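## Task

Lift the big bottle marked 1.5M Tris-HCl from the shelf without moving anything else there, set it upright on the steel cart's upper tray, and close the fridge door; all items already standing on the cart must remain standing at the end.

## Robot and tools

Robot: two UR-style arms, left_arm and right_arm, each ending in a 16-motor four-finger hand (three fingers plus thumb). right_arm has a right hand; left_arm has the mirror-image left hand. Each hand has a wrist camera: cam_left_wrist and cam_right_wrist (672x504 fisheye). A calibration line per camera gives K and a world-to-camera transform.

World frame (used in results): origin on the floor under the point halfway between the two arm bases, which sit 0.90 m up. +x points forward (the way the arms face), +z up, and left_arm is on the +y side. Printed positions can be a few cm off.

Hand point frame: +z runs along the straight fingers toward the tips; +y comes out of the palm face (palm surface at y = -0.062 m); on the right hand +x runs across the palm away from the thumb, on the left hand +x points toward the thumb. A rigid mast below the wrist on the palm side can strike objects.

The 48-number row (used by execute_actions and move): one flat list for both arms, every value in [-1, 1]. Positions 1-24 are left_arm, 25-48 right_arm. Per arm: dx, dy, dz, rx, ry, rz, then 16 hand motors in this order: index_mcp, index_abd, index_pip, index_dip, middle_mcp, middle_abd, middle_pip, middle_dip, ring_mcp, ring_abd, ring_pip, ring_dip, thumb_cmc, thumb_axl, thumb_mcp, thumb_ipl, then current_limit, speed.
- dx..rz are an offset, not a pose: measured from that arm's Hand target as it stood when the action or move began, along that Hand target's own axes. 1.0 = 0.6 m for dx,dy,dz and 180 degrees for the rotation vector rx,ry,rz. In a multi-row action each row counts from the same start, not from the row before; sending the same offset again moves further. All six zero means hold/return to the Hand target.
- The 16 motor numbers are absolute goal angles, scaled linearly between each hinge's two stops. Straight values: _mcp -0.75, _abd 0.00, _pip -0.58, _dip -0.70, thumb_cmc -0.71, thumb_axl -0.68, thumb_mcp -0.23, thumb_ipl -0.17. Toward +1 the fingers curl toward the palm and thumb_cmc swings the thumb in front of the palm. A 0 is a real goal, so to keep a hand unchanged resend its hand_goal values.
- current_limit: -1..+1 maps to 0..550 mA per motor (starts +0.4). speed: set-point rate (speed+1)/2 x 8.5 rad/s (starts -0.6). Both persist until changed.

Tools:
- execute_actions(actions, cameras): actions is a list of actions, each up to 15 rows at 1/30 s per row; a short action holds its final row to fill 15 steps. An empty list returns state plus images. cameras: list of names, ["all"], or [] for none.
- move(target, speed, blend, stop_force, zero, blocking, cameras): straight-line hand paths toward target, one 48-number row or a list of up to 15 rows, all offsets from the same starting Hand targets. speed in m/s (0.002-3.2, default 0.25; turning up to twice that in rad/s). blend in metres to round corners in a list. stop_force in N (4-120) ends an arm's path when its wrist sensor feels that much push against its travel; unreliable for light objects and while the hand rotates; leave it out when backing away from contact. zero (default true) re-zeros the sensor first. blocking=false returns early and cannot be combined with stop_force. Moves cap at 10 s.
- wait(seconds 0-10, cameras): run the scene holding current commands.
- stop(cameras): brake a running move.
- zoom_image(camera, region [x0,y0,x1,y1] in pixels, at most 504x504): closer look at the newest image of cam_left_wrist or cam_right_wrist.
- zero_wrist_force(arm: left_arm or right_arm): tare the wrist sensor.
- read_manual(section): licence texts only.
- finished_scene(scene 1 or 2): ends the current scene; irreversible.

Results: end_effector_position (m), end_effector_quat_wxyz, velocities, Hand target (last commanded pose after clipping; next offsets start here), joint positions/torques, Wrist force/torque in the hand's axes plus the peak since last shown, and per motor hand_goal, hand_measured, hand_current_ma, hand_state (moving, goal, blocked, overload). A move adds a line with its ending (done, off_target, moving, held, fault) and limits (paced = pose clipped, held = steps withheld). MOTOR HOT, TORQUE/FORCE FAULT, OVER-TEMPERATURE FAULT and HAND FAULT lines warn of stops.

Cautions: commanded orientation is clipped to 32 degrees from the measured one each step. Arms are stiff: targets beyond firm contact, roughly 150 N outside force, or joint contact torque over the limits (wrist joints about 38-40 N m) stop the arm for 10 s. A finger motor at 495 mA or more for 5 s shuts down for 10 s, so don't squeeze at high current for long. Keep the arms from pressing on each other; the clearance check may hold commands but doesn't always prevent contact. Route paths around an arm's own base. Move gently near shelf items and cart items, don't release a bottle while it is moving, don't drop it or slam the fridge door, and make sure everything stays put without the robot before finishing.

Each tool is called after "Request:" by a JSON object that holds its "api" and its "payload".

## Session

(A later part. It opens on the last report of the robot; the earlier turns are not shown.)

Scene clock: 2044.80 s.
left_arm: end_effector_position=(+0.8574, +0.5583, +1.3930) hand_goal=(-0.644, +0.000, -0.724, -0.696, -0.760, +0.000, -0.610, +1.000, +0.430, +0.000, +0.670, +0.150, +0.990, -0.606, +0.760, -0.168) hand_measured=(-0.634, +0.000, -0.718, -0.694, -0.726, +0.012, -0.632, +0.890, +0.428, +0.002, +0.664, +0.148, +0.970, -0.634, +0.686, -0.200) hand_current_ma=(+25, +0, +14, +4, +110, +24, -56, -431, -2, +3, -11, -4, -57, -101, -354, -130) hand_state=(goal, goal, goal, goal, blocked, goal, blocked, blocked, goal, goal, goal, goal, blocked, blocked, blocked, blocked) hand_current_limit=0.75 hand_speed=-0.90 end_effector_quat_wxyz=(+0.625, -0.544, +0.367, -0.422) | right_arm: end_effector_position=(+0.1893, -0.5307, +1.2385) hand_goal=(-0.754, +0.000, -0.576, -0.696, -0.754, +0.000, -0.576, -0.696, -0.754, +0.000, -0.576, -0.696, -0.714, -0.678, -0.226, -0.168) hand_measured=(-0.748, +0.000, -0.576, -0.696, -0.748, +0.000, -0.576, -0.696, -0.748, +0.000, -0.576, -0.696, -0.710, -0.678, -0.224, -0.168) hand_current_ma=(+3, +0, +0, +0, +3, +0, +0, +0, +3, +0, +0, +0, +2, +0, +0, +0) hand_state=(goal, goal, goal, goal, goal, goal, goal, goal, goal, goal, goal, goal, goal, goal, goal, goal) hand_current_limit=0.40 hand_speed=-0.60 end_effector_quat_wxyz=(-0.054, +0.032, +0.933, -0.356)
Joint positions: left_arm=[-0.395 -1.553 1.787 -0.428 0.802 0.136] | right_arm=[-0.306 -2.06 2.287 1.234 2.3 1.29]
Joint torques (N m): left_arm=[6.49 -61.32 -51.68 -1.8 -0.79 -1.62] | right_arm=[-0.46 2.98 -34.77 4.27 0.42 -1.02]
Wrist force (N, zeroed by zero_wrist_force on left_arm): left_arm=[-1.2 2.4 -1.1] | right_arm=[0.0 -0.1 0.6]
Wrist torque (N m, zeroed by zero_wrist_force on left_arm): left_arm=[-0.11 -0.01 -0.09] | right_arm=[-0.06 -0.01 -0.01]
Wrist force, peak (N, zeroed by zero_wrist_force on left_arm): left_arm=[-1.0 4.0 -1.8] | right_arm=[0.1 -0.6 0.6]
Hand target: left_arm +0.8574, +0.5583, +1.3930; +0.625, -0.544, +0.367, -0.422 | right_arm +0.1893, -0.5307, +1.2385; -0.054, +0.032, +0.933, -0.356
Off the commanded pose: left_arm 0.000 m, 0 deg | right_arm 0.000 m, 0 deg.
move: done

Request:
{"api": "move", "payload": {"target": [0,0,0,0,0,0,-0.644,0,-0.723,-0.696,-0.70,0,-0.66,0.80,0.43,0,0.67,0.15,0.99,-0.605,0.70,-0.168,0.0,-0.9,0,0,0,0,0,0,-0.754,0,-0.576,-0.696,-0.754,0,-0.576,-0.696,-0.754,0,-0.576,-0.696,-0.714,-0.678,-0.226,-0.168,0.4,-0.6]}}

Request:
{"api": "move", "payload": {"target": [0,0.0066,-0.0009,0,0,0,-0.644,0,-0.723,-0.696,-0.68,0,-0.723,0.55,0.43,0,0.67,0.15,0.99,-0.605,0.66,-0.168,0.0,-0.8,0,0,0,0,0,0,-0.754,0,-0.576,-0.696,-0.754,0,-0.576,-0.696,-0.754,0,-0.576,-0.696,-0.714,-0.678,-0.226,-0.168,0.4,-0.6], "speed": 0.02, "cameras": ["cam_left_wrist"]}}

Request:
{"api": "zoom_image", "payload": {"camera": "cam_left_wrist", "region": [230, 30, 430, 230]}}

Scene clock: 2324.20 s.
left_arm: end_effector_position=(+0.8574, +0.5583, +1.3930) hand_goal=(-0.644, +0.000, -0.724, -0.696, -0.700, +0.000, -0.660, +0.800, +0.430, +0.000, +0.670, +0.150, +0.990, -0.606, +0.700, -0.168) hand_measured=(-0.634, +0.000, -0.718, -0.694, -0.694, +0.002, -0.660, +0.802, +0.428, +0.002, +0.664, +0.148, +0.982, -0.612, +0.690, -0.172) hand_current_ma=(+25, +0, +14, +4, +15, +4, -1, +5, -2, +3, -11, -4, -19, -18, -30, -11) hand_state=(goal, goal, goal, goal, goal, goal, goal, goal, goal, goal, goal, goal, goal, goal, goal, goal) hand_current_limit=0.00 hand_speed=-0.90 end_effector_quat_wxyz=(+0.625, -0.544, +0.367, -0.422) | right_arm: end_effector_position=(+0.1893, -0.5307, +1.2385) hand_goal=(-0.754, +0.000, -0.576, -0.696, -0.754, +0.000, -0.576, -0.696, -0.754, +0.000, -0.576, -0.696, -0.714, -0.678, -0.226, -0.168) hand_measured=(-0.748, +0.000, -0.576, -0.696, -0.748, +0.000, -0.576, -0.696, -0.748, +0.000, -0.576, -0.696, -0.710, -0.678, -0.224, -0.168) hand_current_ma=(+3, +0, +0, +0, +3, +0, +0, +0, +3, +0, +0, +0, +2, +0, +0, +0) hand_state=(goal, goal, goal, goal, goal, goal, goal, goal, goal, goal, goal, goal, goal, goal, goal, goal) hand_current_limit=0.40 hand_speed=-0.60 end_effector_quat_wxyz=(-0.054, +0.032, +0.933, -0.356)
Joint positions: left_arm=[-0.395 -1.553 1.787 -0.429 0.802 0.136] | right_arm=[-0.306 -2.06 2.287 1.234 2.3 1.29]
Joint torques (N m): left_arm=[-9.71 -55.22 -44.39 -5.83 -0.46 2.25] | right_arm=[-2.32 2.92 -34.97 4.42 0.23 -1.18]
Wrist force (N, zeroed by zero_wrist_force on left_arm): left_arm=[-0.5 -3.4 -0.5] | right_arm=[-0.1 -0.3 0.2]
Wrist torque (N m, zeroed by zero_wrist_force on left_arm): left_arm=[0.12 0.02 0.04] | right_arm=[-0.04 0.01 -0.02]
Wrist force, peak (N, zeroed by zero_wrist_force on left_arm): left_arm=[-0.8 -3.8 0.6] | right_arm=[0.4 0.4 0.5]
Hand target: left_arm +0.8574, +0.5583, +1.3930; +0.625, -0.544, +0.367, -0.422 | right_arm +0.1893, -0.5307, +1.2385; -0.054, +0.032, +0.933, -0.356
Off the commanded pose: left_arm 0.000 m, 0 deg | right_arm 0.000 m, 0 deg.
move: done

Scene clock: 2324.90 s.
left_arm: end_effector_position=(+0.8574, +0.5583, +1.3889) hand_goal=(-0.644, +0.000, -0.724, -0.696, -0.680, +0.000, -0.724, +0.550, +0.430, +0.000, +0.670, +0.150, +0.990, -0.606, +0.660, -0.168) hand_measured=(-0.634, +0.000, -0.718, -0.694, -0.674, +0.002, -0.718, +0.554, +0.428, +0.002, +0.664, +0.148, +0.982, -0.612, +0.658, -0.172) hand_current_ma=(+25, +0, +14, +4, +15, +4, +14, +6, -2, +3, -11, -4, -19, -18, -4, -11) hand_state=(goal, goal, goal, goal, goal, goal, goal, goal, goal, goal, goal, goal, goal, goal, goal, goal) hand_current_limit=0.00 hand_speed=-0.80 end_effector_quat_wxyz=(+0.625, -0.544, +0.367, -0.422) | right_arm: end_effector_position=(+0.1893, -0.5307, +1.2385) hand_goal=(-0.754, +0.000, -0.576, -0.696, -0.754, +0.000, -0.576, -0.696, -0.754, +0.000, -0.576, -0.696, -0.714, -0.678, -0.226, -0.168) hand_measured=(-0.748, +0.000, -0.576, -0.696, -0.748, +0.000, -0.576, -0.696, -0.748, +0.000, -0.576, -0.696, -0.710, -0.678, -0.224, -0.168) hand_current_ma=(+3, +0, +0, +0, +3, +0, +0, +0, +3, +0, +0, +0, +2, +0, +0, +0) hand_state=(goal, goal, goal, goal, goal, goal, goal, goal, goal, goal, goal, goal, goal, goal, goal, goal) hand_current_limit=0.40 hand_speed=-0.60 end_effector_quat_wxyz=(-0.054, +0.032, +0.933, -0.356)
Joint positions: left_arm=[-0.395 -1.551 1.793 -0.436 0.802 0.136] | right_arm=[-0.306 -2.06 2.287 1.234 2.3 1.29]
Joint torques (N m): left_arm=[-5.68 -32.66 -45.14 -3.87 0.64 1.81] | right_arm=[-1.85 3.15 -34.78 4.4 0.22 -1.15]
Wrist force (N, zeroed by zero_wrist_force on left_arm): left_arm=[0.1 -3.2 -0.6] | right_arm=[0.1 -0.1 0.2]
Wrist torque (N m, zeroed by zero_wrist_force on left_arm): left_arm=[0.14 -0.07 0.09] | right_arm=[-0.02 -0.02 0.01]
Wrist force, peak (N, zeroed by zero_wrist_force on left_arm): left_arm=[-0.2 -3.8 -0.3] | right_arm=[0.4 0.1 0.6]
Hand target: left_arm +0.8574, +0.5583, +1.3890; +0.625, -0.544, +0.367, -0.422 | right_arm +0.1893, -0.5307, +1.2385; -0.054, +0.032, +0.933, -0.356
Off the commanded pose: left_arm 0.000 m, 0 deg | right_arm 0.000 m, 0 deg.
move: done
camera_calibration:
cam_left_wrist: T_world_to_cam=[[-0.398791, 0.67016, 0.62598, -0.935019], [-0.56153, -0.718124, 0.411074, 0.264745], [0.725017, -0.187574, 0.662696, -1.31052], [0, 0, 0, 1]] pos_world=[0.725935, 0.570912, 1.34495]
Images, in order (width x height): cam_left_wrist 672x504.

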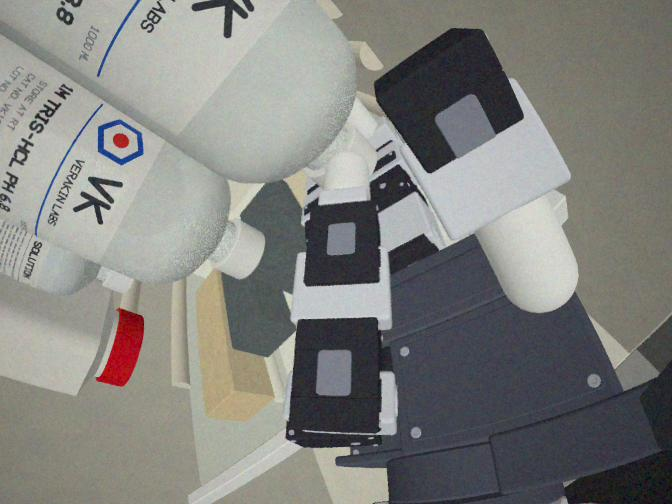

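Scaled by 2.520 from the camera's 672x504 image, which has a finer 960x720 frame.

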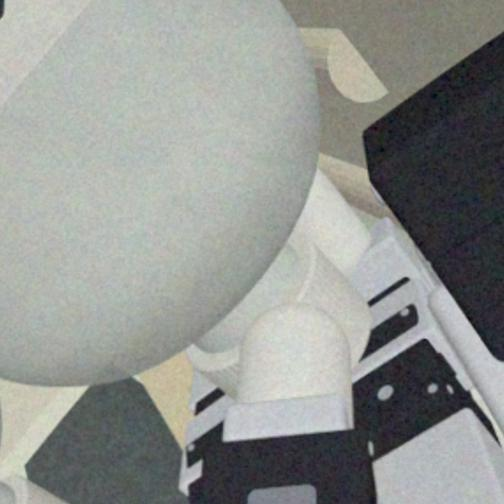

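Request:
{"api": "move", "payload": {"target": [0,0,0,0,0,0,-0.644,0,-0.723,-0.696,-0.68,0,-0.723,-0.29,0.43,0,0.67,0.15,0.99,-0.605,0.60,-0.168,0.2,-0.5,0,0,0,0,0,0,-0.754,0,-0.576,-0.696,-0.754,0,-0.576,-0.696,-0.754,0,-0.576,-0.696,-0.714,-0.678,-0.226,-0.168,0.4,-0.6]}}

Request:
{"api": "move", "payload": {"target": [[0,-0.007,-0.0495,0,0,0,-0.644,0,-0.723,-0.696,-0.68,0,-0.723,-0.29,0.43,0,0.67,0.15,0.99,-0.605,0.60,-0.168,0.2,-0.5,0,0,0,0,0,0,-0.754,0,-0.576,-0.696,-0.754,0,-0.576,-0.696,-0.754,0,-0.576,-0.696,-0.714,-0.678,-0.226,-0.168,0.4,-0.6],[0,-0.0252,-0.2278,0,0,0,-0.644,0,-0.723,-0.696,-0.68,0,-0.723,-0.29,0.43,0,0.67,0.15,0.99,-0.605,0.60,-0.168,0.2,-0.5,0,0,0,0,0,0,-0.754,0,-0.576,-0.696,-0.754,0,-0.576,-0.696,-0.754,0,-0.576,-0.696,-0.714,-0.678,-0.226,-0.168,0.4,-0.6]], "speed": 0.08, "blend": 0.005, "cameras": ["cam_left_wrist"]}}

Scene clock: 2355.90 s.
left_arm: end_effector_position=(+0.8574, +0.5583, +1.3890) hand_goal=(-0.644, +0.000, -0.724, -0.696, -0.680, +0.000, -0.724, -0.290, +0.430, +0.000, +0.670, +0.150, +0.990, -0.606, +0.600, -0.168) hand_measured=(-0.634, +0.000, -0.718, -0.694, -0.672, +0.002, -0.718, -0.286, +0.428, +0.002, +0.664, +0.148, +0.982, -0.612, +0.612, -0.166) hand_current_ma=(+25, +0, +14, +4, +16, +4, +14, +7, -2, +3, -11, -4, -17, -15, +35, +3) hand_state=(goal, goal, goal, goal, goal, goal, goal, goal, goal, goal, goal, goal, goal, goal, goal, goal) hand_current_limit=0.20 hand_speed=-0.50 end_effector_quat_wxyz=(+0.625, -0.544, +0.367, -0.422) | right_arm: end_effector_position=(+0.1893, -0.5307, +1.2385) hand_goal=(-0.754, +0.000, -0.576, -0.696, -0.754, +0.000, -0.576, -0.696, -0.754, +0.000, -0.576, -0.696, -0.714, -0.678, -0.226, -0.168) hand_measured=(-0.748, +0.000, -0.576, -0.696, -0.748, +0.000, -0.576, -0.696, -0.748, +0.000, -0.576, -0.696, -0.710, -0.678, -0.224, -0.168) hand_current_ma=(+3, +0, +0, +0, +3, +0, +0, +0, +3, +0, +0, +0, +2, +0, +0, +0) hand_state=(goal, goal, goal, goal, goal, goal, goal, goal, goal, goal, goal, goal, goal, goal, goal, goal) hand_current_limit=0.40 hand_speed=-0.60 end_effector_quat_wxyz=(-0.054, +0.032, +0.933, -0.356)
Joint positions: left_arm=[-0.395 -1.551 1.793 -0.436 0.802 0.136] | right_arm=[-0.306 -2.06 2.287 1.234 2.3 1.29]
Joint torques (N m): left_arm=[13 -50.66 -46.96 -0.84 1.55 2.4] | right_arm=[-1.76 2.01 -35.11 4.05 0.24 -1.21]
Wrist force (N, zeroed by zero_wrist_force on left_arm): left_arm=[-0.1 -3.7 -0.8] | right_arm=[0.0 -0.2 0.5]
Wrist torque (N m, zeroed by zero_wrist_force on left_arm): left_arm=[0.16 0.00 0.06] | right_arm=[-0.05 -0.01 -0.01]
Wrist force, peak (N, zeroed by zero_wrist_force on left_arm): left_arm=[-0.2 -4.1 -0.8] | right_arm=[0.2 -0.1 0.7]
Hand target: left_arm +0.8574, +0.5583, +1.3890; +0.625, -0.544, +0.367, -0.422 | right_arm +0.1893, -0.5307, +1.2385; -0.054, +0.032, +0.933, -0.356
Off the commanded pose: left_arm 0.000 m, 0 deg | right_arm 0.000 m, 0 deg.
move: done

Scene clock: 2357.93 s.
left_arm: end_effector_position=(+0.7300, +0.5068, +1.3851) hand_goal=(-0.644, +0.000, -0.724, -0.696, -0.680, +0.000, -0.724, -0.290, +0.430, +0.000, +0.670, +0.150, +0.990, -0.606, +0.600, -0.168) hand_measured=(-0.634, +0.000, -0.718, -0.694, -0.672, +0.002, -0.718, -0.286, +0.428, +0.002, +0.664, +0.148, +0.982, -0.612, +0.598, -0.166) hand_current_ma=(+25, +0, +14, +4, +16, +4, +14, +7, -2, +3, -11, -4, -16, -13, -4, +2) hand_state=(goal, goal, goal, goal, goal, goal, goal, goal, goal, goal, goal, goal, goal, goal, goal, goal) hand_current_limit=0.20 hand_speed=-0.50 end_effector_quat_wxyz=(+0.625, -0.544, +0.367, -0.422) | right_arm: end_effector_position=(+0.1893, -0.5307, +1.2385) hand_goal=(-0.754, +0.000, -0.576, -0.696, -0.754, +0.000, -0.576, -0.696, -0.754, +0.000, -0.576, -0.696, -0.714, -0.678, -0.226, -0.168) hand_measured=(-0.748, +0.000, -0.576, -0.696, -0.748, +0.000, -0.576, -0.696, -0.748, +0.000, -0.576, -0.696, -0.710, -0.678, -0.224, -0.168) hand_current_ma=(+3, +0, +0, +0, +3, +0, +0, +0, +3, +0, +0, +0, +2, +0, +0, +0) hand_state=(goal, goal, goal, goal, goal, goal, goal, goal, goal, goal, goal, goal, goal, goal, goal, goal) hand_current_limit=0.40 hand_speed=-0.60 end_effector_quat_wxyz=(-0.054, +0.032, +0.933, -0.356)
Joint positions: left_arm=[-0.596 -1.766 1.996 -0.477 0.606 0.204] | right_arm=[-0.306 -2.06 2.287 1.234 2.3 1.29]
Joint torques (N m): left_arm=[17.17 -14.16 -50.79 -1.25 0.74 -2.52] | right_arm=[-0.38 2.72 -35.23 4.31 0.23 -1.09]
Wrist force (N, zeroed by zero_wrist_force on left_arm): left_arm=[-0.5 -3.2 -0.3] | right_arm=[0.3 0.0 0.5]
Wrist torque (N m, zeroed by zero_wrist_force on left_arm): left_arm=[0.07 0.02 -0.11] | right_arm=[-0.03 -0.04 0.02]
Wrist force, peak (N, zeroed by zero_wrist_force on left_arm): left_arm=[0.2 -4.0 -0.6] | right_arm=[-0.4 -0.6 0.5]
Hand target: left_arm +0.7300, +0.5069, +1.3850; +0.625, -0.544, +0.367, -0.422 | right_arm +0.1893, -0.5307, +1.2385; -0.054, +0.032, +0.933, -0.356
Off the commanded pose: left_arm 0.000 m, 0 deg | right_arm 0.000 m, 0 deg.
move: done
camera_calibration:
cam_left_wrist: T_world_to_cam=[[-0.398714, 0.670153, 0.626037, -0.949052], [-0.561681, -0.718076, 0.410951, 0.158016], [0.724942, -0.187781, 0.662719, -1.22517], [0, 0, 0, 1]] pos_world=[0.598535, 0.519412, 1.34115]
Images, in order (width x height): cam_left_wrist 672x504.

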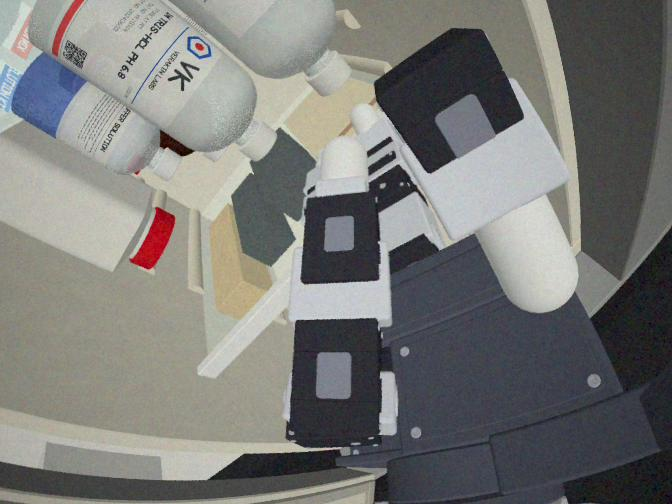

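Request:
{"api": "execute_actions", "payload": {"actions": [], "cameras": ["cam_left_wrist"]}}

Scene clock: 2613.10 s.
left_arm: end_effector_position=(+0.7300, +0.5069, +1.3850) hand_goal=(-0.644, +0.000, -0.724, -0.696, -0.680, +0.000, -0.724, -0.290, +0.430, +0.000, +0.670, +0.150, +0.990, -0.606, +0.600, -0.168) hand_measured=(-0.634, +0.000, -0.718, -0.694, -0.672, +0.002, -0.718, -0.286, +0.428, +0.002, +0.664, +0.148, +0.982, -0.612, +0.598, -0.166) hand_current_ma=(+25, +0, +14, +4, +16, +4, +14, +7, -2, +3, -11, -4, -16, -13, -4, +2) hand_state=(goal, goal, goal, goal, goal, goal, goal, goal, goal, goal, goal, goal, goal, goal, goal, goal) hand_current_limit=0.20 hand_speed=-0.50 end_effector_quat_wxyz=(+0.625, -0.544, +0.367, -0.422) | right_arm: end_effector_position=(+0.1893, -0.5307, +1.2385) hand_goal=(-0.754, +0.000, -0.576, -0.696, -0.754, +0.000, -0.576, -0.696, -0.754, +0.000, -0.576, -0.696, -0.714, -0.678, -0.226, -0.168) hand_measured=(-0.748, +0.000, -0.576, -0.696, -0.748, +0.000, -0.576, -0.696, -0.748, +0.000, -0.576, -0.696, -0.710, -0.678, -0.224, -0.168) hand_current_ma=(+3, +0, +0, +0, +3, +0, +0, +0, +3, +0, +0, +0, +2, +0, +0, +0) hand_state=(goal, goal, goal, goal, goal, goal, goal, goal, goal, goal, goal, goal, goal, goal, goal, goal) hand_current_limit=0.40 hand_speed=-0.60 end_effector_quat_wxyz=(-0.054, +0.032, +0.933, -0.356)
Joint positions: left_arm=[-0.596 -1.766 1.996 -0.476 0.606 0.204] | right_arm=[-0.306 -2.06 2.287 1.234 2.3 1.29]
Joint velocities: within noise
Joint torques (N m): left_arm=[15.38 -11.33 -40.94 0.18 -0.75 -2.28] | right_arm=[-1.75 2.91 -34.56 4.14 0.17 -1.11]
Wrist force (N, zeroed by zero_wrist_force on left_arm): left_arm=[-0.2 -3.2 -0.4] | right_arm=[-0.1 0.0 0.3]
Wrist torque (N m, zeroed by zero_wrist_force on left_arm): left_arm=[0.08 -0.01 -0.09] | right_arm=[-0.02 0.01 -0.01]
Wrist force, peak (N, zeroed by zero_wrist_force on left_arm): left_arm=[-0.7 -3.6 -0.7] | right_arm=[0.0 -0.4 0.7]
Hand target: left_arm +0.7300, +0.5069, +1.3850; +0.625, -0.544, +0.367, -0.422 | right_arm +0.1893, -0.5307, +1.2385; -0.054, +0.032, +0.933, -0.356
Off the commanded pose: left_arm 0.000 m, 0 deg | right_arm 0.000 m, 0 deg.
camera_calibration:
cam_left_wrist: T_world_to_cam=[[-0.398746, 0.670147, 0.626023, -0.949055], [-0.5615, -0.718132, 0.4111, 0.157793], [0.725065, -0.187587, 0.66264, -1.22509], [0, 0, 0, 1]] pos_world=[0.598435, 0.519512, 1.34105]
Images, in order (width x height): cam_left_wrist 672x504.

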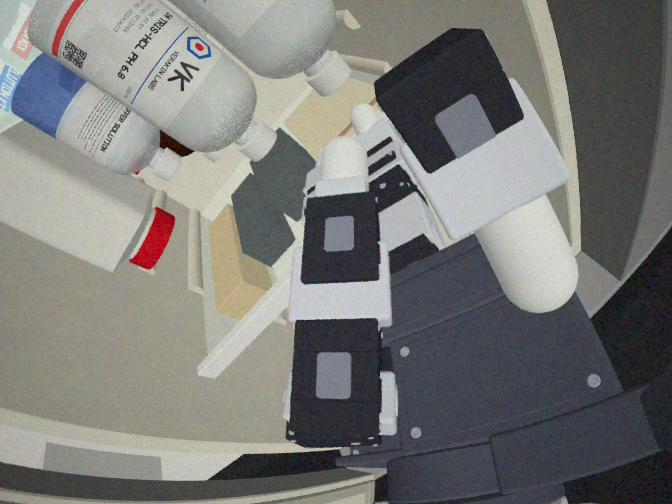

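Request:
{"api": "zoom_image", "payload": {"camera": "cam_left_wrist", "region": [220, 20, 420, 180]}}

Scaled by 2.520 from the camera's 672x504 image, which has a finer 960x720 frame.

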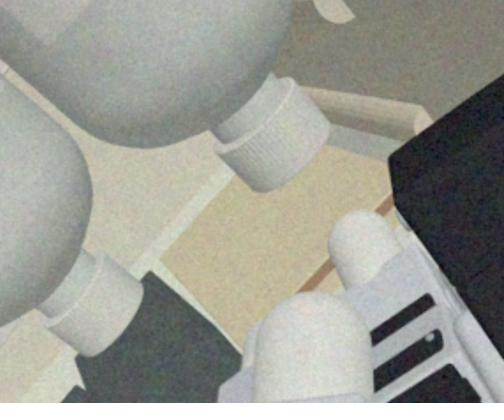

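Request:
{"api": "move", "payload": {"target": [0.0122,-0.0148,-0.0573,0.01106,-0.07134,0.0113,-0.644,0.083,-0.766,-0.478,-0.644,-0.083,-0.766,-0.478,0.9,0,0.518,-0.95,0.854,-0.677,0.373,0.492,0.3,-0.5,0,0,0,0,0,0,-0.754,0,-0.576,-0.696,-0.754,0,-0.576,-0.696,-0.754,0,-0.576,-0.696,-0.714,-0.678,-0.226,-0.168,0.4,-0.6], "speed": 0.08, "cameras": ["cam_left_wrist"]}}

Scene clock: 2725.03 s.
left_arm: end_effector_position=(+0.6999, +0.4868, +1.3891) hand_goal=(-0.644, +0.082, -0.766, -0.478, -0.644, -0.084, -0.766, -0.478, +0.900, +0.000, +0.518, -0.950, +0.854, -0.678, +0.372, +0.492) hand_measured=(-0.634, +0.078, -0.760, -0.480, -0.636, -0.082, -0.758, -0.474, +0.708, +0.002, +0.538, -0.222, +0.854, -0.678, +0.370, +0.488) hand_current_ma=(+25, -5, +14, -3, +17, +4, +15, +7, -357, +3, +54, +357, +1, +1, -4, -10) hand_state=(goal, goal, goal, goal, goal, goal, goal, goal, blocked, goal, blocked, blocked, goal, goal, goal, goal) hand_current_limit=0.30 hand_speed=-0.50 end_effector_quat_wxyz=(+0.679, -0.570, +0.297, -0.354) | right_arm: end_effector_position=(+0.1893, -0.5307, +1.2385) hand_goal=(-0.754, +0.000, -0.576, -0.696, -0.754, +0.000, -0.576, -0.696, -0.754, +0.000, -0.576, -0.696, -0.714, -0.678, -0.226, -0.168) hand_measured=(-0.748, +0.000, -0.576, -0.696, -0.748, +0.000, -0.576, -0.696, -0.748, +0.000, -0.576, -0.696, -0.710, -0.678, -0.224, -0.168) hand_current_ma=(+3, +0, +0, +0, +3, +0, +0, +0, +3, +0, +0, +0, +2, +0, +0, +0) hand_state=(goal, goal, goal, goal, goal, goal, goal, goal, goal, goal, goal, goal, goal, goal, goal, goal) hand_current_limit=0.40 hand_speed=-0.60 end_effector_quat_wxyz=(-0.054, +0.032, +0.933, -0.356)
Joint positions: left_arm=[-0.73 -1.804 2.072 -0.924 0.288 0.635] | right_arm=[-0.306 -2.06 2.287 1.234 2.3 1.29]
Joint torques (N m): left_arm=[17.75 -11.52 -50.63 -4.14 0.71 1.81] | right_arm=[-1.07 3.2 -34.81 4.26 0.25 -1.44]
Wrist force (N, zeroed by zero_wrist_force on left_arm): left_arm=[-0.4 -3.1 -0.2] | right_arm=[0.0 -0.1 0.3]
Wrist torque (N m, zeroed by zero_wrist_force on left_arm): left_arm=[0.14 0.01 -0.14] | right_arm=[-0.03 -0.01 0.00]
Wrist force, peak (N, zeroed by zero_wrist_force on left_arm): left_arm=[0.1 -3.7 -0.5] | right_arm=[-0.2 0.1 0.8]
Hand target: left_arm +0.7000, +0.4869, +1.3890; +0.679, -0.570, +0.297, -0.354 | right_arm +0.1893, -0.5307, +1.2385; -0.054, +0.032, +0.933, -0.356
Off the commanded pose: left_arm 0.000 m, 0 deg | right_arm 0.000 m, 0 deg.
move: done
camera_calibration:
cam_left_wrist: T_world_to_cam=[[-0.557076, 0.550843, 0.621481, -0.77485], [-0.39712, -0.833943, 0.38319, 0.104929], [0.729358, -0.0333365, 0.68332, -1.31664], [0, 0, 0, 1]] pos_world=[0.570317, 0.470434, 1.34103]
Images, in order (width x height): cam_left_wrist 672x504.

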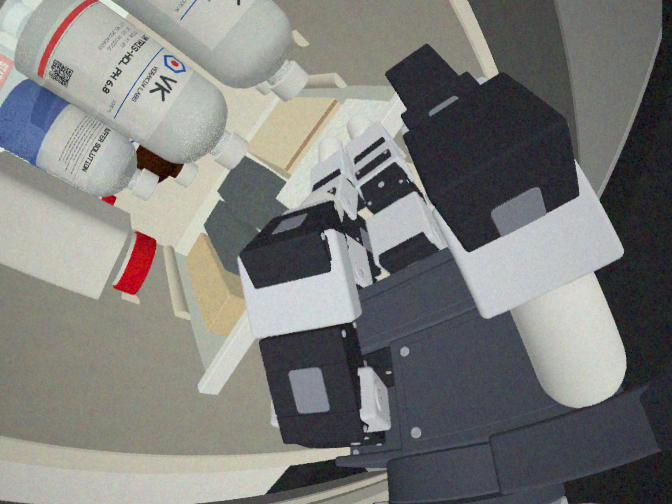

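Request:
{"api": "zoom_image", "payload": {"camera": "cam_left_wrist", "region": [200, 20, 440, 220]}}

Scaled by 2.100 from the camera's 672x504 image, which has a finer 960x720 frame.

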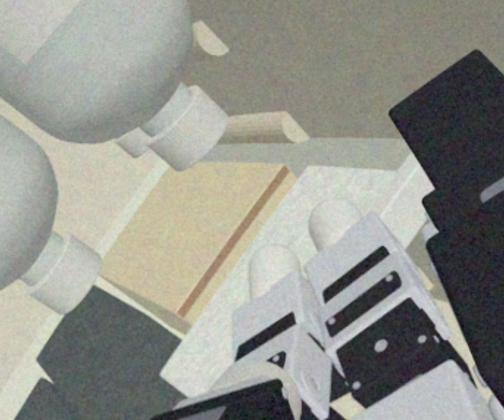

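Request:
{"api": "move", "payload": {"target": [0.0410,0.0392,0.1972,0,0,0,-0.644,0.083,-0.766,-0.478,-0.644,-0.083,-0.766,-0.478,0.5,0,0.67,0.15,0.854,-0.677,0.373,0.492,0.3,-0.5,0,0,0,0,0,0,-0.754,0,-0.576,-0.696,-0.754,0,-0.576,-0.696,-0.754,0,-0.576,-0.696,-0.714,-0.678,-0.226,-0.168,0.4,-0.6], "speed": 0.06, "stop_force": 10, "cameras": ["cam_left_wrist"]}}

Request:
{"api": "zoom_image", "payload": {"camera": "cam_left_wrist", "region": [200, 20, 440, 220]}}

Scene clock: 2773.57 s.
left_arm: end_effector_position=(+0.8129, +0.5358, +1.3864) hand_goal=(-0.644, +0.082, -0.766, -0.478, -0.644, -0.084, -0.766, -0.478, +0.500, +0.000, +0.670, +0.150, +0.854, -0.678, +0.372, +0.492) hand_measured=(-0.634, +0.078, -0.760, -0.480, -0.636, -0.082, -0.758, -0.474, +0.490, +0.002, +0.644, +0.116, +0.854, -0.678, +0.370, +0.488) hand_current_ma=(+25, -5, +14, -3, +17, +4, +15, +7, -21, +3, -74, -104, +1, +1, -4, -10) hand_state=(goal, goal, goal, goal, goal, goal, goal, goal, goal, goal, blocked, blocked, goal, goal, goal, goal) hand_current_limit=0.30 hand_speed=-0.50 end_effector_quat_wxyz=(+0.679, -0.570, +0.297, -0.354) | right_arm: end_effector_position=(+0.1893, -0.5307, +1.2385) hand_goal=(-0.754, +0.000, -0.576, -0.696, -0.754, +0.000, -0.576, -0.696, -0.754, +0.000, -0.576, -0.696, -0.714, -0.678, -0.226, -0.168) hand_measured=(-0.748, +0.000, -0.576, -0.696, -0.748, +0.000, -0.576, -0.696, -0.748, +0.000, -0.576, -0.696, -0.710, -0.678, -0.224, -0.168) hand_current_ma=(+3, +0, +0, +0, +3, +0, +0, +0, +3, +0, +0, +0, +2, +0, +0, +0) hand_state=(goal, goal, goal, goal, goal, goal, goal, goal, goal, goal, goal, goal, goal, goal, goal, goal) hand_current_limit=0.40 hand_speed=-0.60 end_effector_quat_wxyz=(-0.054, +0.032, +0.933, -0.356)
Joint positions: left_arm=[-0.53 -1.597 1.872 -0.674 0.463 0.361] | right_arm=[-0.306 -2.06 2.287 1.234 2.3 1.29]
Joint torques (N m): left_arm=[-18.97 -55.05 -37.35 -6.36 -0.15 1.99] | right_arm=[-0.71 2.81 -34.83 4.25 0.55 -1.13]
Wrist force (N, zeroed by zero_wrist_force on left_arm): left_arm=[-0.4 -3.2 -0.5] | right_arm=[-0.4 -0.1 0.4]
Wrist torque (N m, zeroed by zero_wrist_force on left_arm): left_arm=[0.17 0.05 0.03] | right_arm=[-0.03 0.04 -0.04]
Wrist force, peak (N, zeroed by zero_wrist_force on left_arm): left_arm=[0.0 -3.9 -0.5] | right_arm=[-0.1 -0.1 0.9]
Hand target: left_arm +0.8129, +0.5358, +1.3864; +0.679, -0.570, +0.297, -0.354 | right_arm +0.1893, -0.5307, +1.2385; -0.054, +0.032, +0.933, -0.356
Off the commanded pose: left_arm 0.000 m, 0 deg | right_arm 0.000 m, 0 deg.
move: done
camera_calibration:
cam_left_wrist: T_world_to_cam=[[-0.557118, 0.550756, 0.62152, -0.737254], [-0.396973, -0.834004, 0.38321, 0.191569], [0.729405, -0.0332334, 0.683274, -1.39567], [0, 0, 0, 1]] pos_world=[0.683318, 0.519433, 1.33843]
Images, in order (width x height): cam_left_wrist 672x504.

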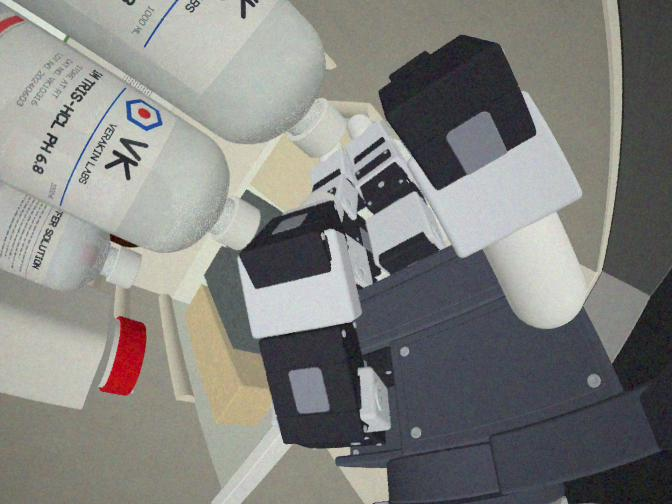

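Scaled by 2.100 from the camera's 672x504 image, which has a finer 960x720 frame.

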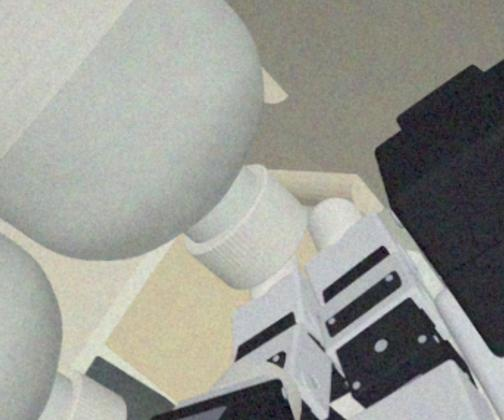

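Request:
{"api": "zoom_image", "payload": {"camera": "cam_left_wrist", "region": [280, 80, 380, 170]}}

Scaled by 5.040 from the camera's 672x504 image, which has a finer 960x720 frame.

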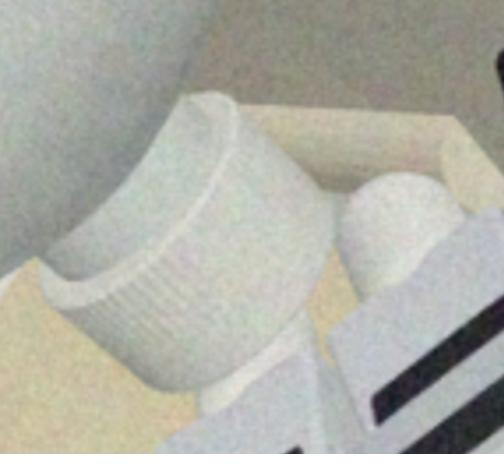

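Request:
{"api": "move", "payload": {"target": [0,0.0026,0.0148,0,0,0,-0.644,0.083,-0.766,-0.116,-0.644,-0.083,-0.766,-0.116,0.5,0,0.67,0.15,0.854,-0.677,0.373,0.492,0.3,-0.5,0,0,0,0,0,0,-0.754,0,-0.576,-0.696,-0.754,0,-0.576,-0.696,-0.754,0,-0.576,-0.696,-0.714,-0.678,-0.226,-0.168,0.4,-0.6], "speed": 0.04, "stop_force": 8}}

Request:
{"api": "move", "payload": {"target": [0,0.0014,0.0082,0,0,0,-0.644,0.083,-0.766,0.2,-0.644,-0.083,-0.766,0.2,0.5,0,0.67,0.15,0.854,-0.677,0.373,0.492,0.3,-0.5,0,0,0,0,0,0,-0.754,0,-0.576,-0.696,-0.754,0,-0.576,-0.696,-0.754,0,-0.576,-0.696,-0.714,-0.678,-0.226,-0.168,0.4,-0.6], "speed": 0.04, "stop_force": 8, "cameras": ["cam_left_wrist"]}}

Request:
{"api": "zoom_image", "payload": {"camera": "cam_left_wrist", "region": [240, 50, 440, 210]}}

Scene clock: 2835.43 s.
left_arm: end_effector_position=(+0.8203, +0.5410, +1.3864) hand_goal=(-0.644, +0.082, -0.766, -0.116, -0.644, -0.084, -0.766, -0.116, +0.500, +0.000, +0.670, +0.150, +0.854, -0.678, +0.372, +0.492) hand_measured=(-0.646, +0.080, -0.772, -0.122, -0.638, -0.082, -0.764, -0.118, +0.490, +0.002, +0.644, +0.116, +0.854, -0.678, +0.370, +0.488) hand_current_ma=(-3, -4, -14, -12, +16, +4, +1, -4, -21, +3, -74, -104, +1, +1, -4, -10) hand_state=(goal, goal, goal, goal, goal, goal, goal, goal, goal, goal, blocked, blocked, goal, goal, goal, goal) hand_current_limit=0.30 hand_speed=-0.50 end_effector_quat_wxyz=(+0.679, -0.570, +0.297, -0.354) | right_arm: end_effector_position=(+0.1893, -0.5307, +1.2385) hand_goal=(-0.754, +0.000, -0.576, -0.696, -0.754, +0.000, -0.576, -0.696, -0.754, +0.000, -0.576, -0.696, -0.714, -0.678, -0.226, -0.168) hand_measured=(-0.748, +0.000, -0.576, -0.696, -0.748, +0.000, -0.576, -0.696, -0.748, +0.000, -0.576, -0.696, -0.710, -0.678, -0.224, -0.168) hand_current_ma=(+3, +0, +0, +0, +3, +0, +0, +0, +3, +0, +0, +0, +2, +0, +0, +0) hand_state=(goal, goal, goal, goal, goal, goal, goal, goal, goal, goal, goal, goal, goal, goal, goal, goal) hand_current_limit=0.40 hand_speed=-0.60 end_effector_quat_wxyz=(-0.054, +0.032, +0.933, -0.356)
Joint positions: left_arm=[-0.516 -1.585 1.86 -0.663 0.475 0.349] | right_arm=[-0.306 -2.06 2.287 1.234 2.3 1.29]
Joint torques (N m): left_arm=[-17.17 -53.93 -37.31 -5.51 -0.58 2.36] | right_arm=[-0.29 2.95 -34.98 4.38 0.27 -1.39]
Wrist force (N, zeroed by zero_wrist_force on left_arm): left_arm=[-0.5 -3.7 0.1] | right_arm=[-0.1 0.2 0.1]
Wrist torque (N m, zeroed by zero_wrist_force on left_arm): left_arm=[0.17 0.07 0.01] | right_arm=[0.03 0.02 -0.01]
Wrist force, peak (N, zeroed by zero_wrist_force on left_arm): left_arm=[-0.8 -4.7 0.0] | right_arm=[0.2 -0.1 0.8]
Hand target: left_arm +0.8203, +0.5410, +1.3864; +0.679, -0.570, +0.297, -0.354 | right_arm +0.1893, -0.5307, +1.2385; -0.054, +0.032, +0.933, -0.356
Off the commanded pose: left_arm 0.000 m, 0 deg | right_arm 0.000 m, 0 deg.
move: done

Scene clock: 2836.93 s.
left_arm: end_effector_position=(+0.8244, +0.5439, +1.3864) hand_goal=(-0.644, +0.082, -0.766, +0.200, -0.644, -0.084, -0.766, +0.200, +0.500, +0.000, +0.670, +0.150, +0.854, -0.678, +0.372, +0.492) hand_measured=(-0.686, +0.074, -0.792, +0.182, -0.650, -0.076, -0.776, +0.192, +0.490, +0.002, +0.644, +0.116, +0.854, -0.678, +0.370, +0.488) hand_current_ma=(-143, -16, -75, -46, -11, +17, -21, -15, -21, +3, -74, -104, +1, +1, -4, -10) hand_state=(blocked, goal, blocked, goal, goal, goal, goal, goal, goal, goal, blocked, blocked, goal, goal, goal, goal) hand_current_limit=0.30 hand_speed=-0.50 end_effector_quat_wxyz=(+0.679, -0.570, +0.297, -0.354) | right_arm: end_effector_position=(+0.1893, -0.5307, +1.2385) hand_goal=(-0.754, +0.000, -0.576, -0.696, -0.754, +0.000, -0.576, -0.696, -0.754, +0.000, -0.576, -0.696, -0.714, -0.678, -0.226, -0.168) hand_measured=(-0.748, +0.000, -0.576, -0.696, -0.748, +0.000, -0.576, -0.696, -0.748, +0.000, -0.576, -0.696, -0.710, -0.678, -0.224, -0.168) hand_current_ma=(+3, +0, +0, +0, +3, +0, +0, +0, +3, +0, +0, +0, +2, +0, +0, +0) hand_state=(goal, goal, goal, goal, goal, goal, goal, goal, goal, goal, goal, goal, goal, goal, goal, goal) hand_current_limit=0.40 hand_speed=-0.60 end_effector_quat_wxyz=(-0.054, +0.032, +0.933, -0.356)
Joint positions: left_arm=[-0.508 -1.579 1.853 -0.657 0.483 0.343] | right_arm=[-0.306 -2.06 2.287 1.234 2.3 1.29]
Joint torques (N m): left_arm=[-17.38 -52.67 -34.63 -3.85 -0.47 1.98] | right_arm=[-0.49 2.76 -34.79 4.34 0.13 -1.19]
Wrist force (N, zeroed by zero_wrist_force on left_arm): left_arm=[-0.4 -5.4 0.9] | right_arm=[0.0 -0.2 0.4]
Wrist torque (N m, zeroed by zero_wrist_force on left_arm): left_arm=[0.25 0.07 0.01] | right_arm=[-0.05 0.00 -0.01]
Wrist force, peak (N, zeroed by zero_wrist_force on left_arm): left_arm=[-0.7 -7.7 2.0] | right_arm=[0.1 -0.4 0.7]
Hand target: left_arm +0.8244, +0.5439, +1.3864; +0.679, -0.570, +0.297, -0.354 | right_arm +0.1893, -0.5307, +1.2385; -0.054, +0.032, +0.933, -0.356
Off the commanded pose: left_arm 0.000 m, 0 deg | right_arm 0.000 m, 0 deg.
move: done
camera_calibration:
cam_left_wrist: T_world_to_cam=[[-0.55714, 0.550711, 0.62154, -0.735352], [-0.396943, -0.834034, 0.383176, 0.20289], [0.729405, -0.0332337, 0.683275, -1.40371], [0, 0, 0, 1]] pos_world=[0.694718, 0.527533, 1.33843]
Images, in order (width x height): cam_left_wrist 672x504.

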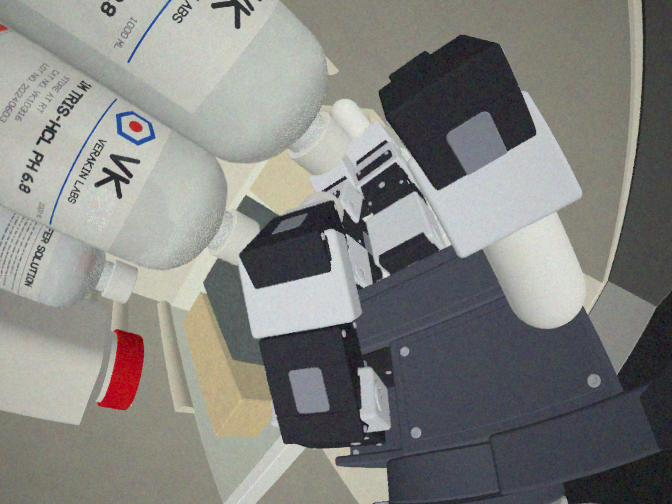

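Scaled by 2.520 from the camera's 672x504 image, which has a finer 960x720 frame.

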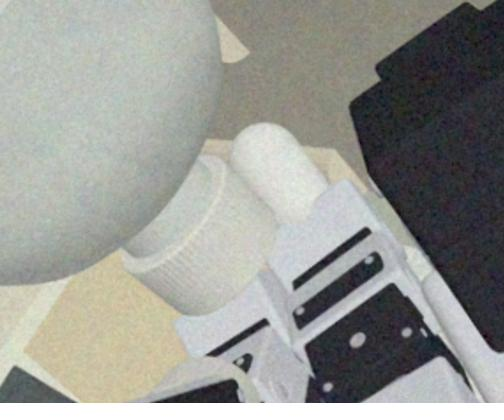

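Request:
{"api": "move", "payload": {"target": [0,0.0012,0.0066,0,0,0,-0.66,0.083,-0.766,-0.116,-0.644,-0.083,-0.766,0.1,0.5,0,0.67,0.15,0.854,-0.677,0.373,0.492,0.3,-0.5,0,0,0,0,0,0,-0.754,0,-0.576,-0.696,-0.754,0,-0.576,-0.696,-0.754,0,-0.576,-0.696,-0.714,-0.678,-0.226,-0.168,0.4,-0.6], "speed": 0.02, "stop_force": 8}}

Request:
{"api": "move", "payload": {"target": [0,0,0,0,0,0,-0.644,0.083,-0.766,0.2,-0.644,-0.083,-0.766,0.2,0.5,0,0.67,0.15,0.854,-0.677,0.373,0.492,0.3,-0.7,0,0,0,0,0,0,-0.754,0,-0.576,-0.696,-0.754,0,-0.576,-0.696,-0.754,0,-0.576,-0.696,-0.714,-0.678,-0.226,-0.168,0.4,-0.6], "speed": 0.04, "cameras": ["cam_left_wrist"]}}

Request:
{"api": "zoom_image", "payload": {"camera": "cam_left_wrist", "region": [240, 50, 440, 210]}}

Scene clock: 2857.03 s.
left_arm: end_effector_position=(+0.8277, +0.5462, +1.3864) hand_goal=(-0.660, +0.082, -0.766, -0.116, -0.644, -0.084, -0.766, +0.100, +0.500, +0.000, +0.670, +0.150, +0.854, -0.678, +0.372, +0.492) hand_measured=(-0.652, +0.078, -0.766, -0.112, -0.638, -0.082, -0.766, +0.104, +0.490, +0.002, +0.644, +0.116, +0.854, -0.678, +0.370, +0.488) hand_current_ma=(+16, -6, +0, +6, +15, +4, +0, +6, -21, +3, -74, -104, +1, +1, -4, -10) hand_state=(goal, goal, goal, goal, goal, goal, goal, goal, goal, goal, blocked, blocked, goal, goal, goal, goal) hand_current_limit=0.30 hand_speed=-0.50 end_effector_quat_wxyz=(+0.679, -0.570, +0.297, -0.354) | right_arm: end_effector_position=(+0.1893, -0.5307, +1.2385) hand_goal=(-0.754, +0.000, -0.576, -0.696, -0.754, +0.000, -0.576, -0.696, -0.754, +0.000, -0.576, -0.696, -0.714, -0.678, -0.226, -0.168) hand_measured=(-0.748, +0.000, -0.576, -0.696, -0.748, +0.000, -0.576, -0.696, -0.748, +0.000, -0.576, -0.696, -0.710, -0.678, -0.224, -0.168) hand_current_ma=(+3, +0, +0, +0, +3, +0, +0, +0, +3, +0, +0, +0, +2, +0, +0, +0) hand_state=(goal, goal, goal, goal, goal, goal, goal, goal, goal, goal, goal, goal, goal, goal, goal, goal) hand_current_limit=0.40 hand_speed=-0.60 end_effector_quat_wxyz=(-0.054, +0.032, +0.933, -0.356)
Joint positions: left_arm=[-0.502 -1.573 1.847 -0.652 0.488 0.338] | right_arm=[-0.306 -2.06 2.287 1.234 2.3 1.29]
Joint torques (N m): left_arm=[-13.85 -54.05 -37.05 -4.34 -0.13 2.23] | right_arm=[-1.34 3.63 -34.7 4.49 0.13 -1.31]
Wrist force (N, zeroed by zero_wrist_force on left_arm): left_arm=[-0.5 -3.5 -0.2] | right_arm=[0.0 -0.3 0.4]
Wrist torque (N m, zeroed by zero_wrist_force on left_arm): left_arm=[0.12 0.08 0.01] | right_arm=[-0.06 -0.01 -0.01]
Wrist force, peak (N, zeroed by zero_wrist_force on left_arm): left_arm=[-0.2 -5.6 0.9] | right_arm=[0.3 -0.4 0.7]
Hand target: left_arm +0.8277, +0.5462, +1.3864; +0.679, -0.570, +0.297, -0.354 | right_arm +0.1893, -0.5307, +1.2385; -0.054, +0.032, +0.933, -0.356
Off the commanded pose: left_arm 0.000 m, 0 deg | right_arm 0.000 m, 0 deg.
move: done

Scene clock: 2857.60 s.
left_arm: end_effector_position=(+0.8277, +0.5462, +1.3864) hand_goal=(-0.644, +0.082, -0.766, +0.200, -0.644, -0.084, -0.766, +0.200, +0.500, +0.000, +0.670, +0.150, +0.854, -0.678, +0.372, +0.492) hand_measured=(-0.660, +0.072, -0.776, +0.178, -0.638, -0.082, -0.766, +0.198, +0.490, +0.002, +0.644, +0.116, +0.854, -0.678, +0.370, +0.488) hand_current_ma=(-42, -17, -24, -63, +15, +4, +0, -5, -21, +3, -74, -104, +1, +1, -4, -10) hand_state=(goal, goal, goal, blocked, goal, goal, goal, goal, goal, goal, blocked, blocked, goal, goal, goal, goal) hand_current_limit=0.30 hand_speed=-0.70 end_effector_quat_wxyz=(+0.679, -0.570, +0.297, -0.354) | right_arm: end_effector_position=(+0.1893, -0.5307, +1.2385) hand_goal=(-0.754, +0.000, -0.576, -0.696, -0.754, +0.000, -0.576, -0.696, -0.754, +0.000, -0.576, -0.696, -0.714, -0.678, -0.226, -0.168) hand_measured=(-0.748, +0.000, -0.576, -0.696, -0.748, +0.000, -0.576, -0.696, -0.748, +0.000, -0.576, -0.696, -0.710, -0.678, -0.224, -0.168) hand_current_ma=(+3, +0, +0, +0, +3, +0, +0, +0, +3, +0, +0, +0, +2, +0, +0, +0) hand_state=(goal, goal, goal, goal, goal, goal, goal, goal, goal, goal, goal, goal, goal, goal, goal, goal) hand_current_limit=0.40 hand_speed=-0.60 end_effector_quat_wxyz=(-0.054, +0.032, +0.933, -0.356)
Joint positions: left_arm=[-0.502 -1.573 1.847 -0.652 0.488 0.338] | right_arm=[-0.306 -2.06 2.287 1.234 2.3 1.29]
Joint torques (N m): left_arm=[-16.59 -54.54 -37.42 -4.39 -0.15 2.21] | right_arm=[-2.06 2.59 -34.68 4.28 -0.14 -1.24]
Wrist force (N, zeroed by zero_wrist_force on left_arm): left_arm=[-0.1 -4.5 1.3] | right_arm=[-0.1 0.1 0.5]
Wrist torque (N m, zeroed by zero_wrist_force on left_arm): left_arm=[0.16 0.10 0.01] | right_arm=[-0.02 0.01 -0.01]
Wrist force, peak (N, zeroed by zero_wrist_force on left_arm): left_arm=[-0.1 -4.5 1.3] | right_arm=[0.0 -0.2 0.7]
Hand target: left_arm +0.8277, +0.5462, +1.3864; +0.679, -0.570, +0.297, -0.354 | right_arm +0.1893, -0.5307, +1.2385; -0.054, +0.032, +0.933, -0.356
Off the commanded pose: left_arm 0.000 m, 0 deg | right_arm 0.000 m, 0 deg.
move: done
camera_calibration:
cam_left_wrist: T_world_to_cam=[[-0.557118, 0.550756, 0.62152, -0.734792], [-0.396973, -0.834004, 0.38321, 0.206078], [0.729405, -0.0332334, 0.683274, -1.40604], [0, 0, 0, 1]] pos_world=[0.698018, 0.529833, 1.33843]
Images, in order (width x height): cam_left_wrist 672x504.

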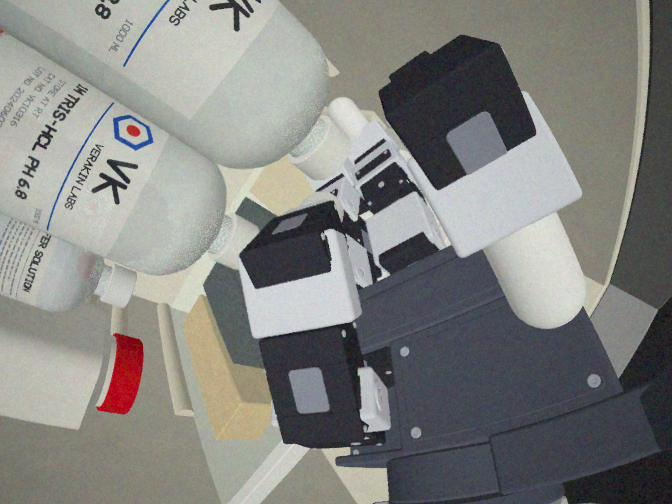

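Scaled by 2.520 from the camera's 672x504 image, which has a finer 960x720 frame.

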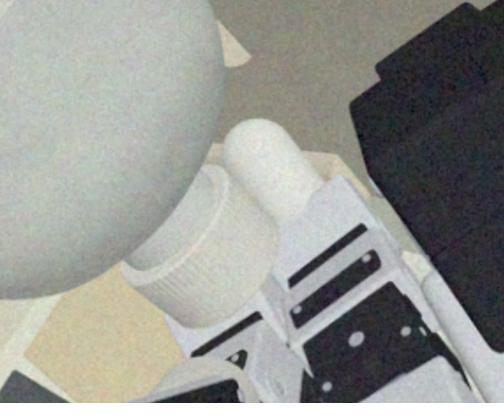

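Request:
{"api": "move", "payload": {"target": [0.0083,0.0024,0.0131,0,0,0,-0.66,0.083,-0.766,-0.116,-0.644,-0.083,-0.766,-0.1,0.5,0,0.67,0.15,0.854,-0.677,0.373,0.492,0.3,-0.5,0,0,0,0,0,0,-0.754,0,-0.576,-0.696,-0.754,0,-0.576,-0.696,-0.754,0,-0.576,-0.696,-0.714,-0.678,-0.226,-0.168,0.4,-0.6], "speed": 0.02, "stop_force": 8}}

Request:
{"api": "move", "payload": {"target": [0,0,0,0,0,0,-0.644,0.083,-0.766,0.3,-0.644,-0.083,-0.766,0.3,0.5,0,0.67,0.15,0.854,-0.677,0.373,0.492,0.3,-0.7,0,0,0,0,0,0,-0.754,0,-0.576,-0.696,-0.754,0,-0.576,-0.696,-0.754,0,-0.576,-0.696,-0.714,-0.678,-0.226,-0.168,0.4,-0.6], "speed": 0.04, "cameras": ["cam_left_wrist"]}}

Request:
{"api": "zoom_image", "payload": {"camera": "cam_left_wrist", "region": [240, 50, 440, 210]}}

Scene clock: 2884.30 s.
left_arm: end_effector_position=(+0.8371, +0.5467, +1.3863) hand_goal=(-0.660, +0.082, -0.766, -0.116, -0.644, -0.084, -0.766, -0.100, +0.500, +0.000, +0.670, +0.150, +0.854, -0.678, +0.372, +0.492) hand_measured=(-0.652, +0.078, -0.766, -0.112, -0.636, -0.082, -0.766, -0.096, +0.490, +0.002, +0.644, +0.116, +0.854, -0.678, +0.370, +0.488) hand_current_ma=(+16, -6, +0, +6, +16, +4, +0, +7, -21, +3, -74, -104, +1, +1, -4, -10) hand_state=(goal, goal, goal, goal, goal, goal, goal, goal, goal, goal, blocked, blocked, goal, goal, goal, goal) hand_current_limit=0.30 hand_speed=-0.50 end_effector_quat_wxyz=(+0.679, -0.570, +0.297, -0.354) | right_arm: end_effector_position=(+0.1893, -0.5307, +1.2385) hand_goal=(-0.754, +0.000, -0.576, -0.696, -0.754, +0.000, -0.576, -0.696, -0.754, +0.000, -0.576, -0.696, -0.714, -0.678, -0.226, -0.168) hand_measured=(-0.748, +0.000, -0.576, -0.696, -0.748, +0.000, -0.576, -0.696, -0.748, +0.000, -0.576, -0.696, -0.710, -0.678, -0.224, -0.168) hand_current_ma=(+3, +0, +0, +0, +3, +0, +0, +0, +3, +0, +0, +0, +2, +0, +0, +0) hand_state=(goal, goal, goal, goal, goal, goal, goal, goal, goal, goal, goal, goal, goal, goal, goal, goal) hand_current_limit=0.40 hand_speed=-0.60 end_effector_quat_wxyz=(-0.054, +0.032, +0.933, -0.356)
Joint positions: left_arm=[-0.494 -1.557 1.83 -0.646 0.496 0.331] | right_arm=[-0.306 -2.06 2.287 1.234 2.3 1.29]
Joint torques (N m): left_arm=[-15.15 -57.3 -37.2 -4.91 -0.62 2.44] | right_arm=[-1.74 2.71 -34.98 4.36 0.09 -1.13]
Wrist force (N, zeroed by zero_wrist_force on left_arm): left_arm=[-0.7 -3.6 -0.5] | right_arm=[0.2 -0.1 0.4]
Wrist torque (N m, zeroed by zero_wrist_force on left_arm): left_arm=[0.12 0.09 -0.02] | right_arm=[-0.04 -0.04 0.02]
Wrist force, peak (N, zeroed by zero_wrist_force on left_arm): left_arm=[-0.4 -4.8 2.0] | right_arm=[0.0 -0.1 0.8]
Hand target: left_arm +0.8371, +0.5467, +1.3863; +0.679, -0.570, +0.297, -0.354 | right_arm +0.1893, -0.5307, +1.2385; -0.054, +0.032, +0.933, -0.356
Off the commanded pose: left_arm 0.000 m, 0 deg | right_arm 0.000 m, 0 deg.
move: done

Scene clock: 2884.97 s.
left_arm: end_effector_position=(+0.8371, +0.5467, +1.3863) hand_goal=(-0.644, +0.082, -0.766, +0.300, -0.644, -0.084, -0.766, +0.300, +0.500, +0.000, +0.670, +0.150, +0.854, -0.678, +0.372, +0.492) hand_measured=(-0.636, +0.078, -0.766, +0.298, -0.636, -0.082, -0.766, +0.298, +0.490, +0.002, +0.644, +0.116, +0.854, -0.678, +0.370, +0.488) hand_current_ma=(+16, -6, +0, -4, +16, +4, +0, -5, -21, +3, -74, -104, +1, +1, -4, -10) hand_state=(goal, goal, goal, goal, goal, goal, goal, goal, goal, goal, blocked, blocked, goal, goal, goal, goal) hand_current_limit=0.30 hand_speed=-0.70 end_effector_quat_wxyz=(+0.679, -0.570, +0.297, -0.354) | right_arm: end_effector_position=(+0.1893, -0.5307, +1.2385) hand_goal=(-0.754, +0.000, -0.576, -0.696, -0.754, +0.000, -0.576, -0.696, -0.754, +0.000, -0.576, -0.696, -0.714, -0.678, -0.226, -0.168) hand_measured=(-0.748, +0.000, -0.576, -0.696, -0.748, +0.000, -0.576, -0.696, -0.748, +0.000, -0.576, -0.696, -0.710, -0.678, -0.224, -0.168) hand_current_ma=(+3, +0, +0, +0, +3, +0, +0, +0, +3, +0, +0, +0, +2, +0, +0, +0) hand_state=(goal, goal, goal, goal, goal, goal, goal, goal, goal, goal, goal, goal, goal, goal, goal, goal) hand_current_limit=0.40 hand_speed=-0.60 end_effector_quat_wxyz=(-0.054, +0.032, +0.933, -0.356)
Joint positions: left_arm=[-0.494 -1.557 1.83 -0.646 0.496 0.331] | right_arm=[-0.306 -2.06 2.287 1.234 2.3 1.29]
Joint torques (N m): left_arm=[-17.94 -57.7 -37.02 -4.67 -0.71 2.19] | right_arm=[-0.82 2.41 -34.89 4.39 0.27 -1.34]
Wrist force (N, zeroed by zero_wrist_force on left_arm): left_arm=[-0.1 -3.4 -0.6] | right_arm=[0.2 -0.4 0.2]
Wrist torque (N m, zeroed by zero_wrist_force on left_arm): left_arm=[0.15 0.01 0.03] | right_arm=[-0.06 -0.03 0.00]
Wrist force, peak (N, zeroed by zero_wrist_force on left_arm): left_arm=[-0.5 -3.7 -0.6] | right_arm=[0.0 -0.1 0.8]
Hand target: left_arm +0.8371, +0.5467, +1.3863; +0.679, -0.570, +0.297, -0.354 | right_arm +0.1893, -0.5307, +1.2385; -0.054, +0.032, +0.933, -0.356
Off the commanded pose: left_arm 0.000 m, 0 deg | right_arm 0.000 m, 0 deg.
move: done
camera_calibration:
cam_left_wrist: T_world_to_cam=[[-0.557118, 0.550756, 0.62152, -0.729768], [-0.396973, -0.834004, 0.38321, 0.210265], [0.729405, -0.0332334, 0.683274, -1.41282], [0, 0, 0, 1]] pos_world=[0.707418, 0.530333, 1.33833]
Images, in order (width x height): cam_left_wrist 672x504.

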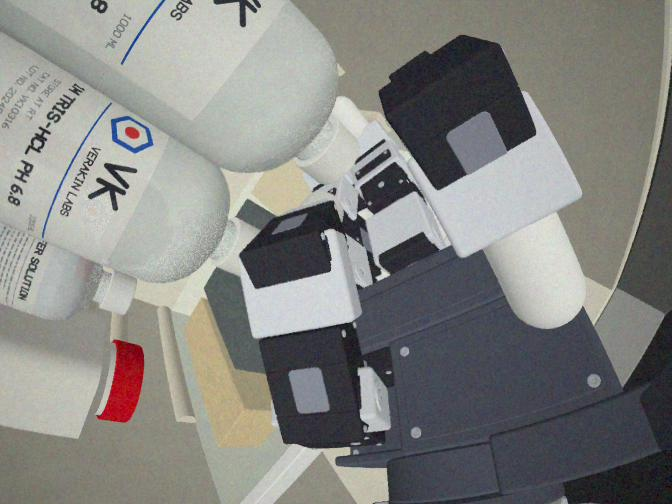

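Scaled by 2.520 from the camera's 672x504 image, which has a finer 960x720 frame.

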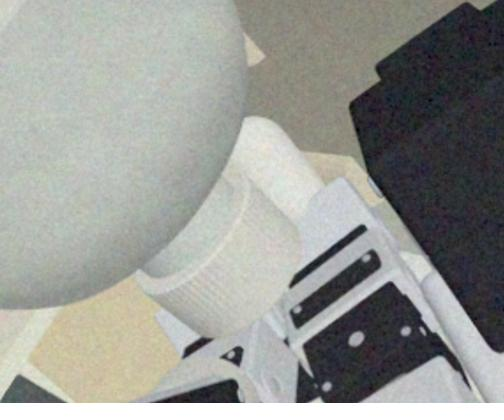

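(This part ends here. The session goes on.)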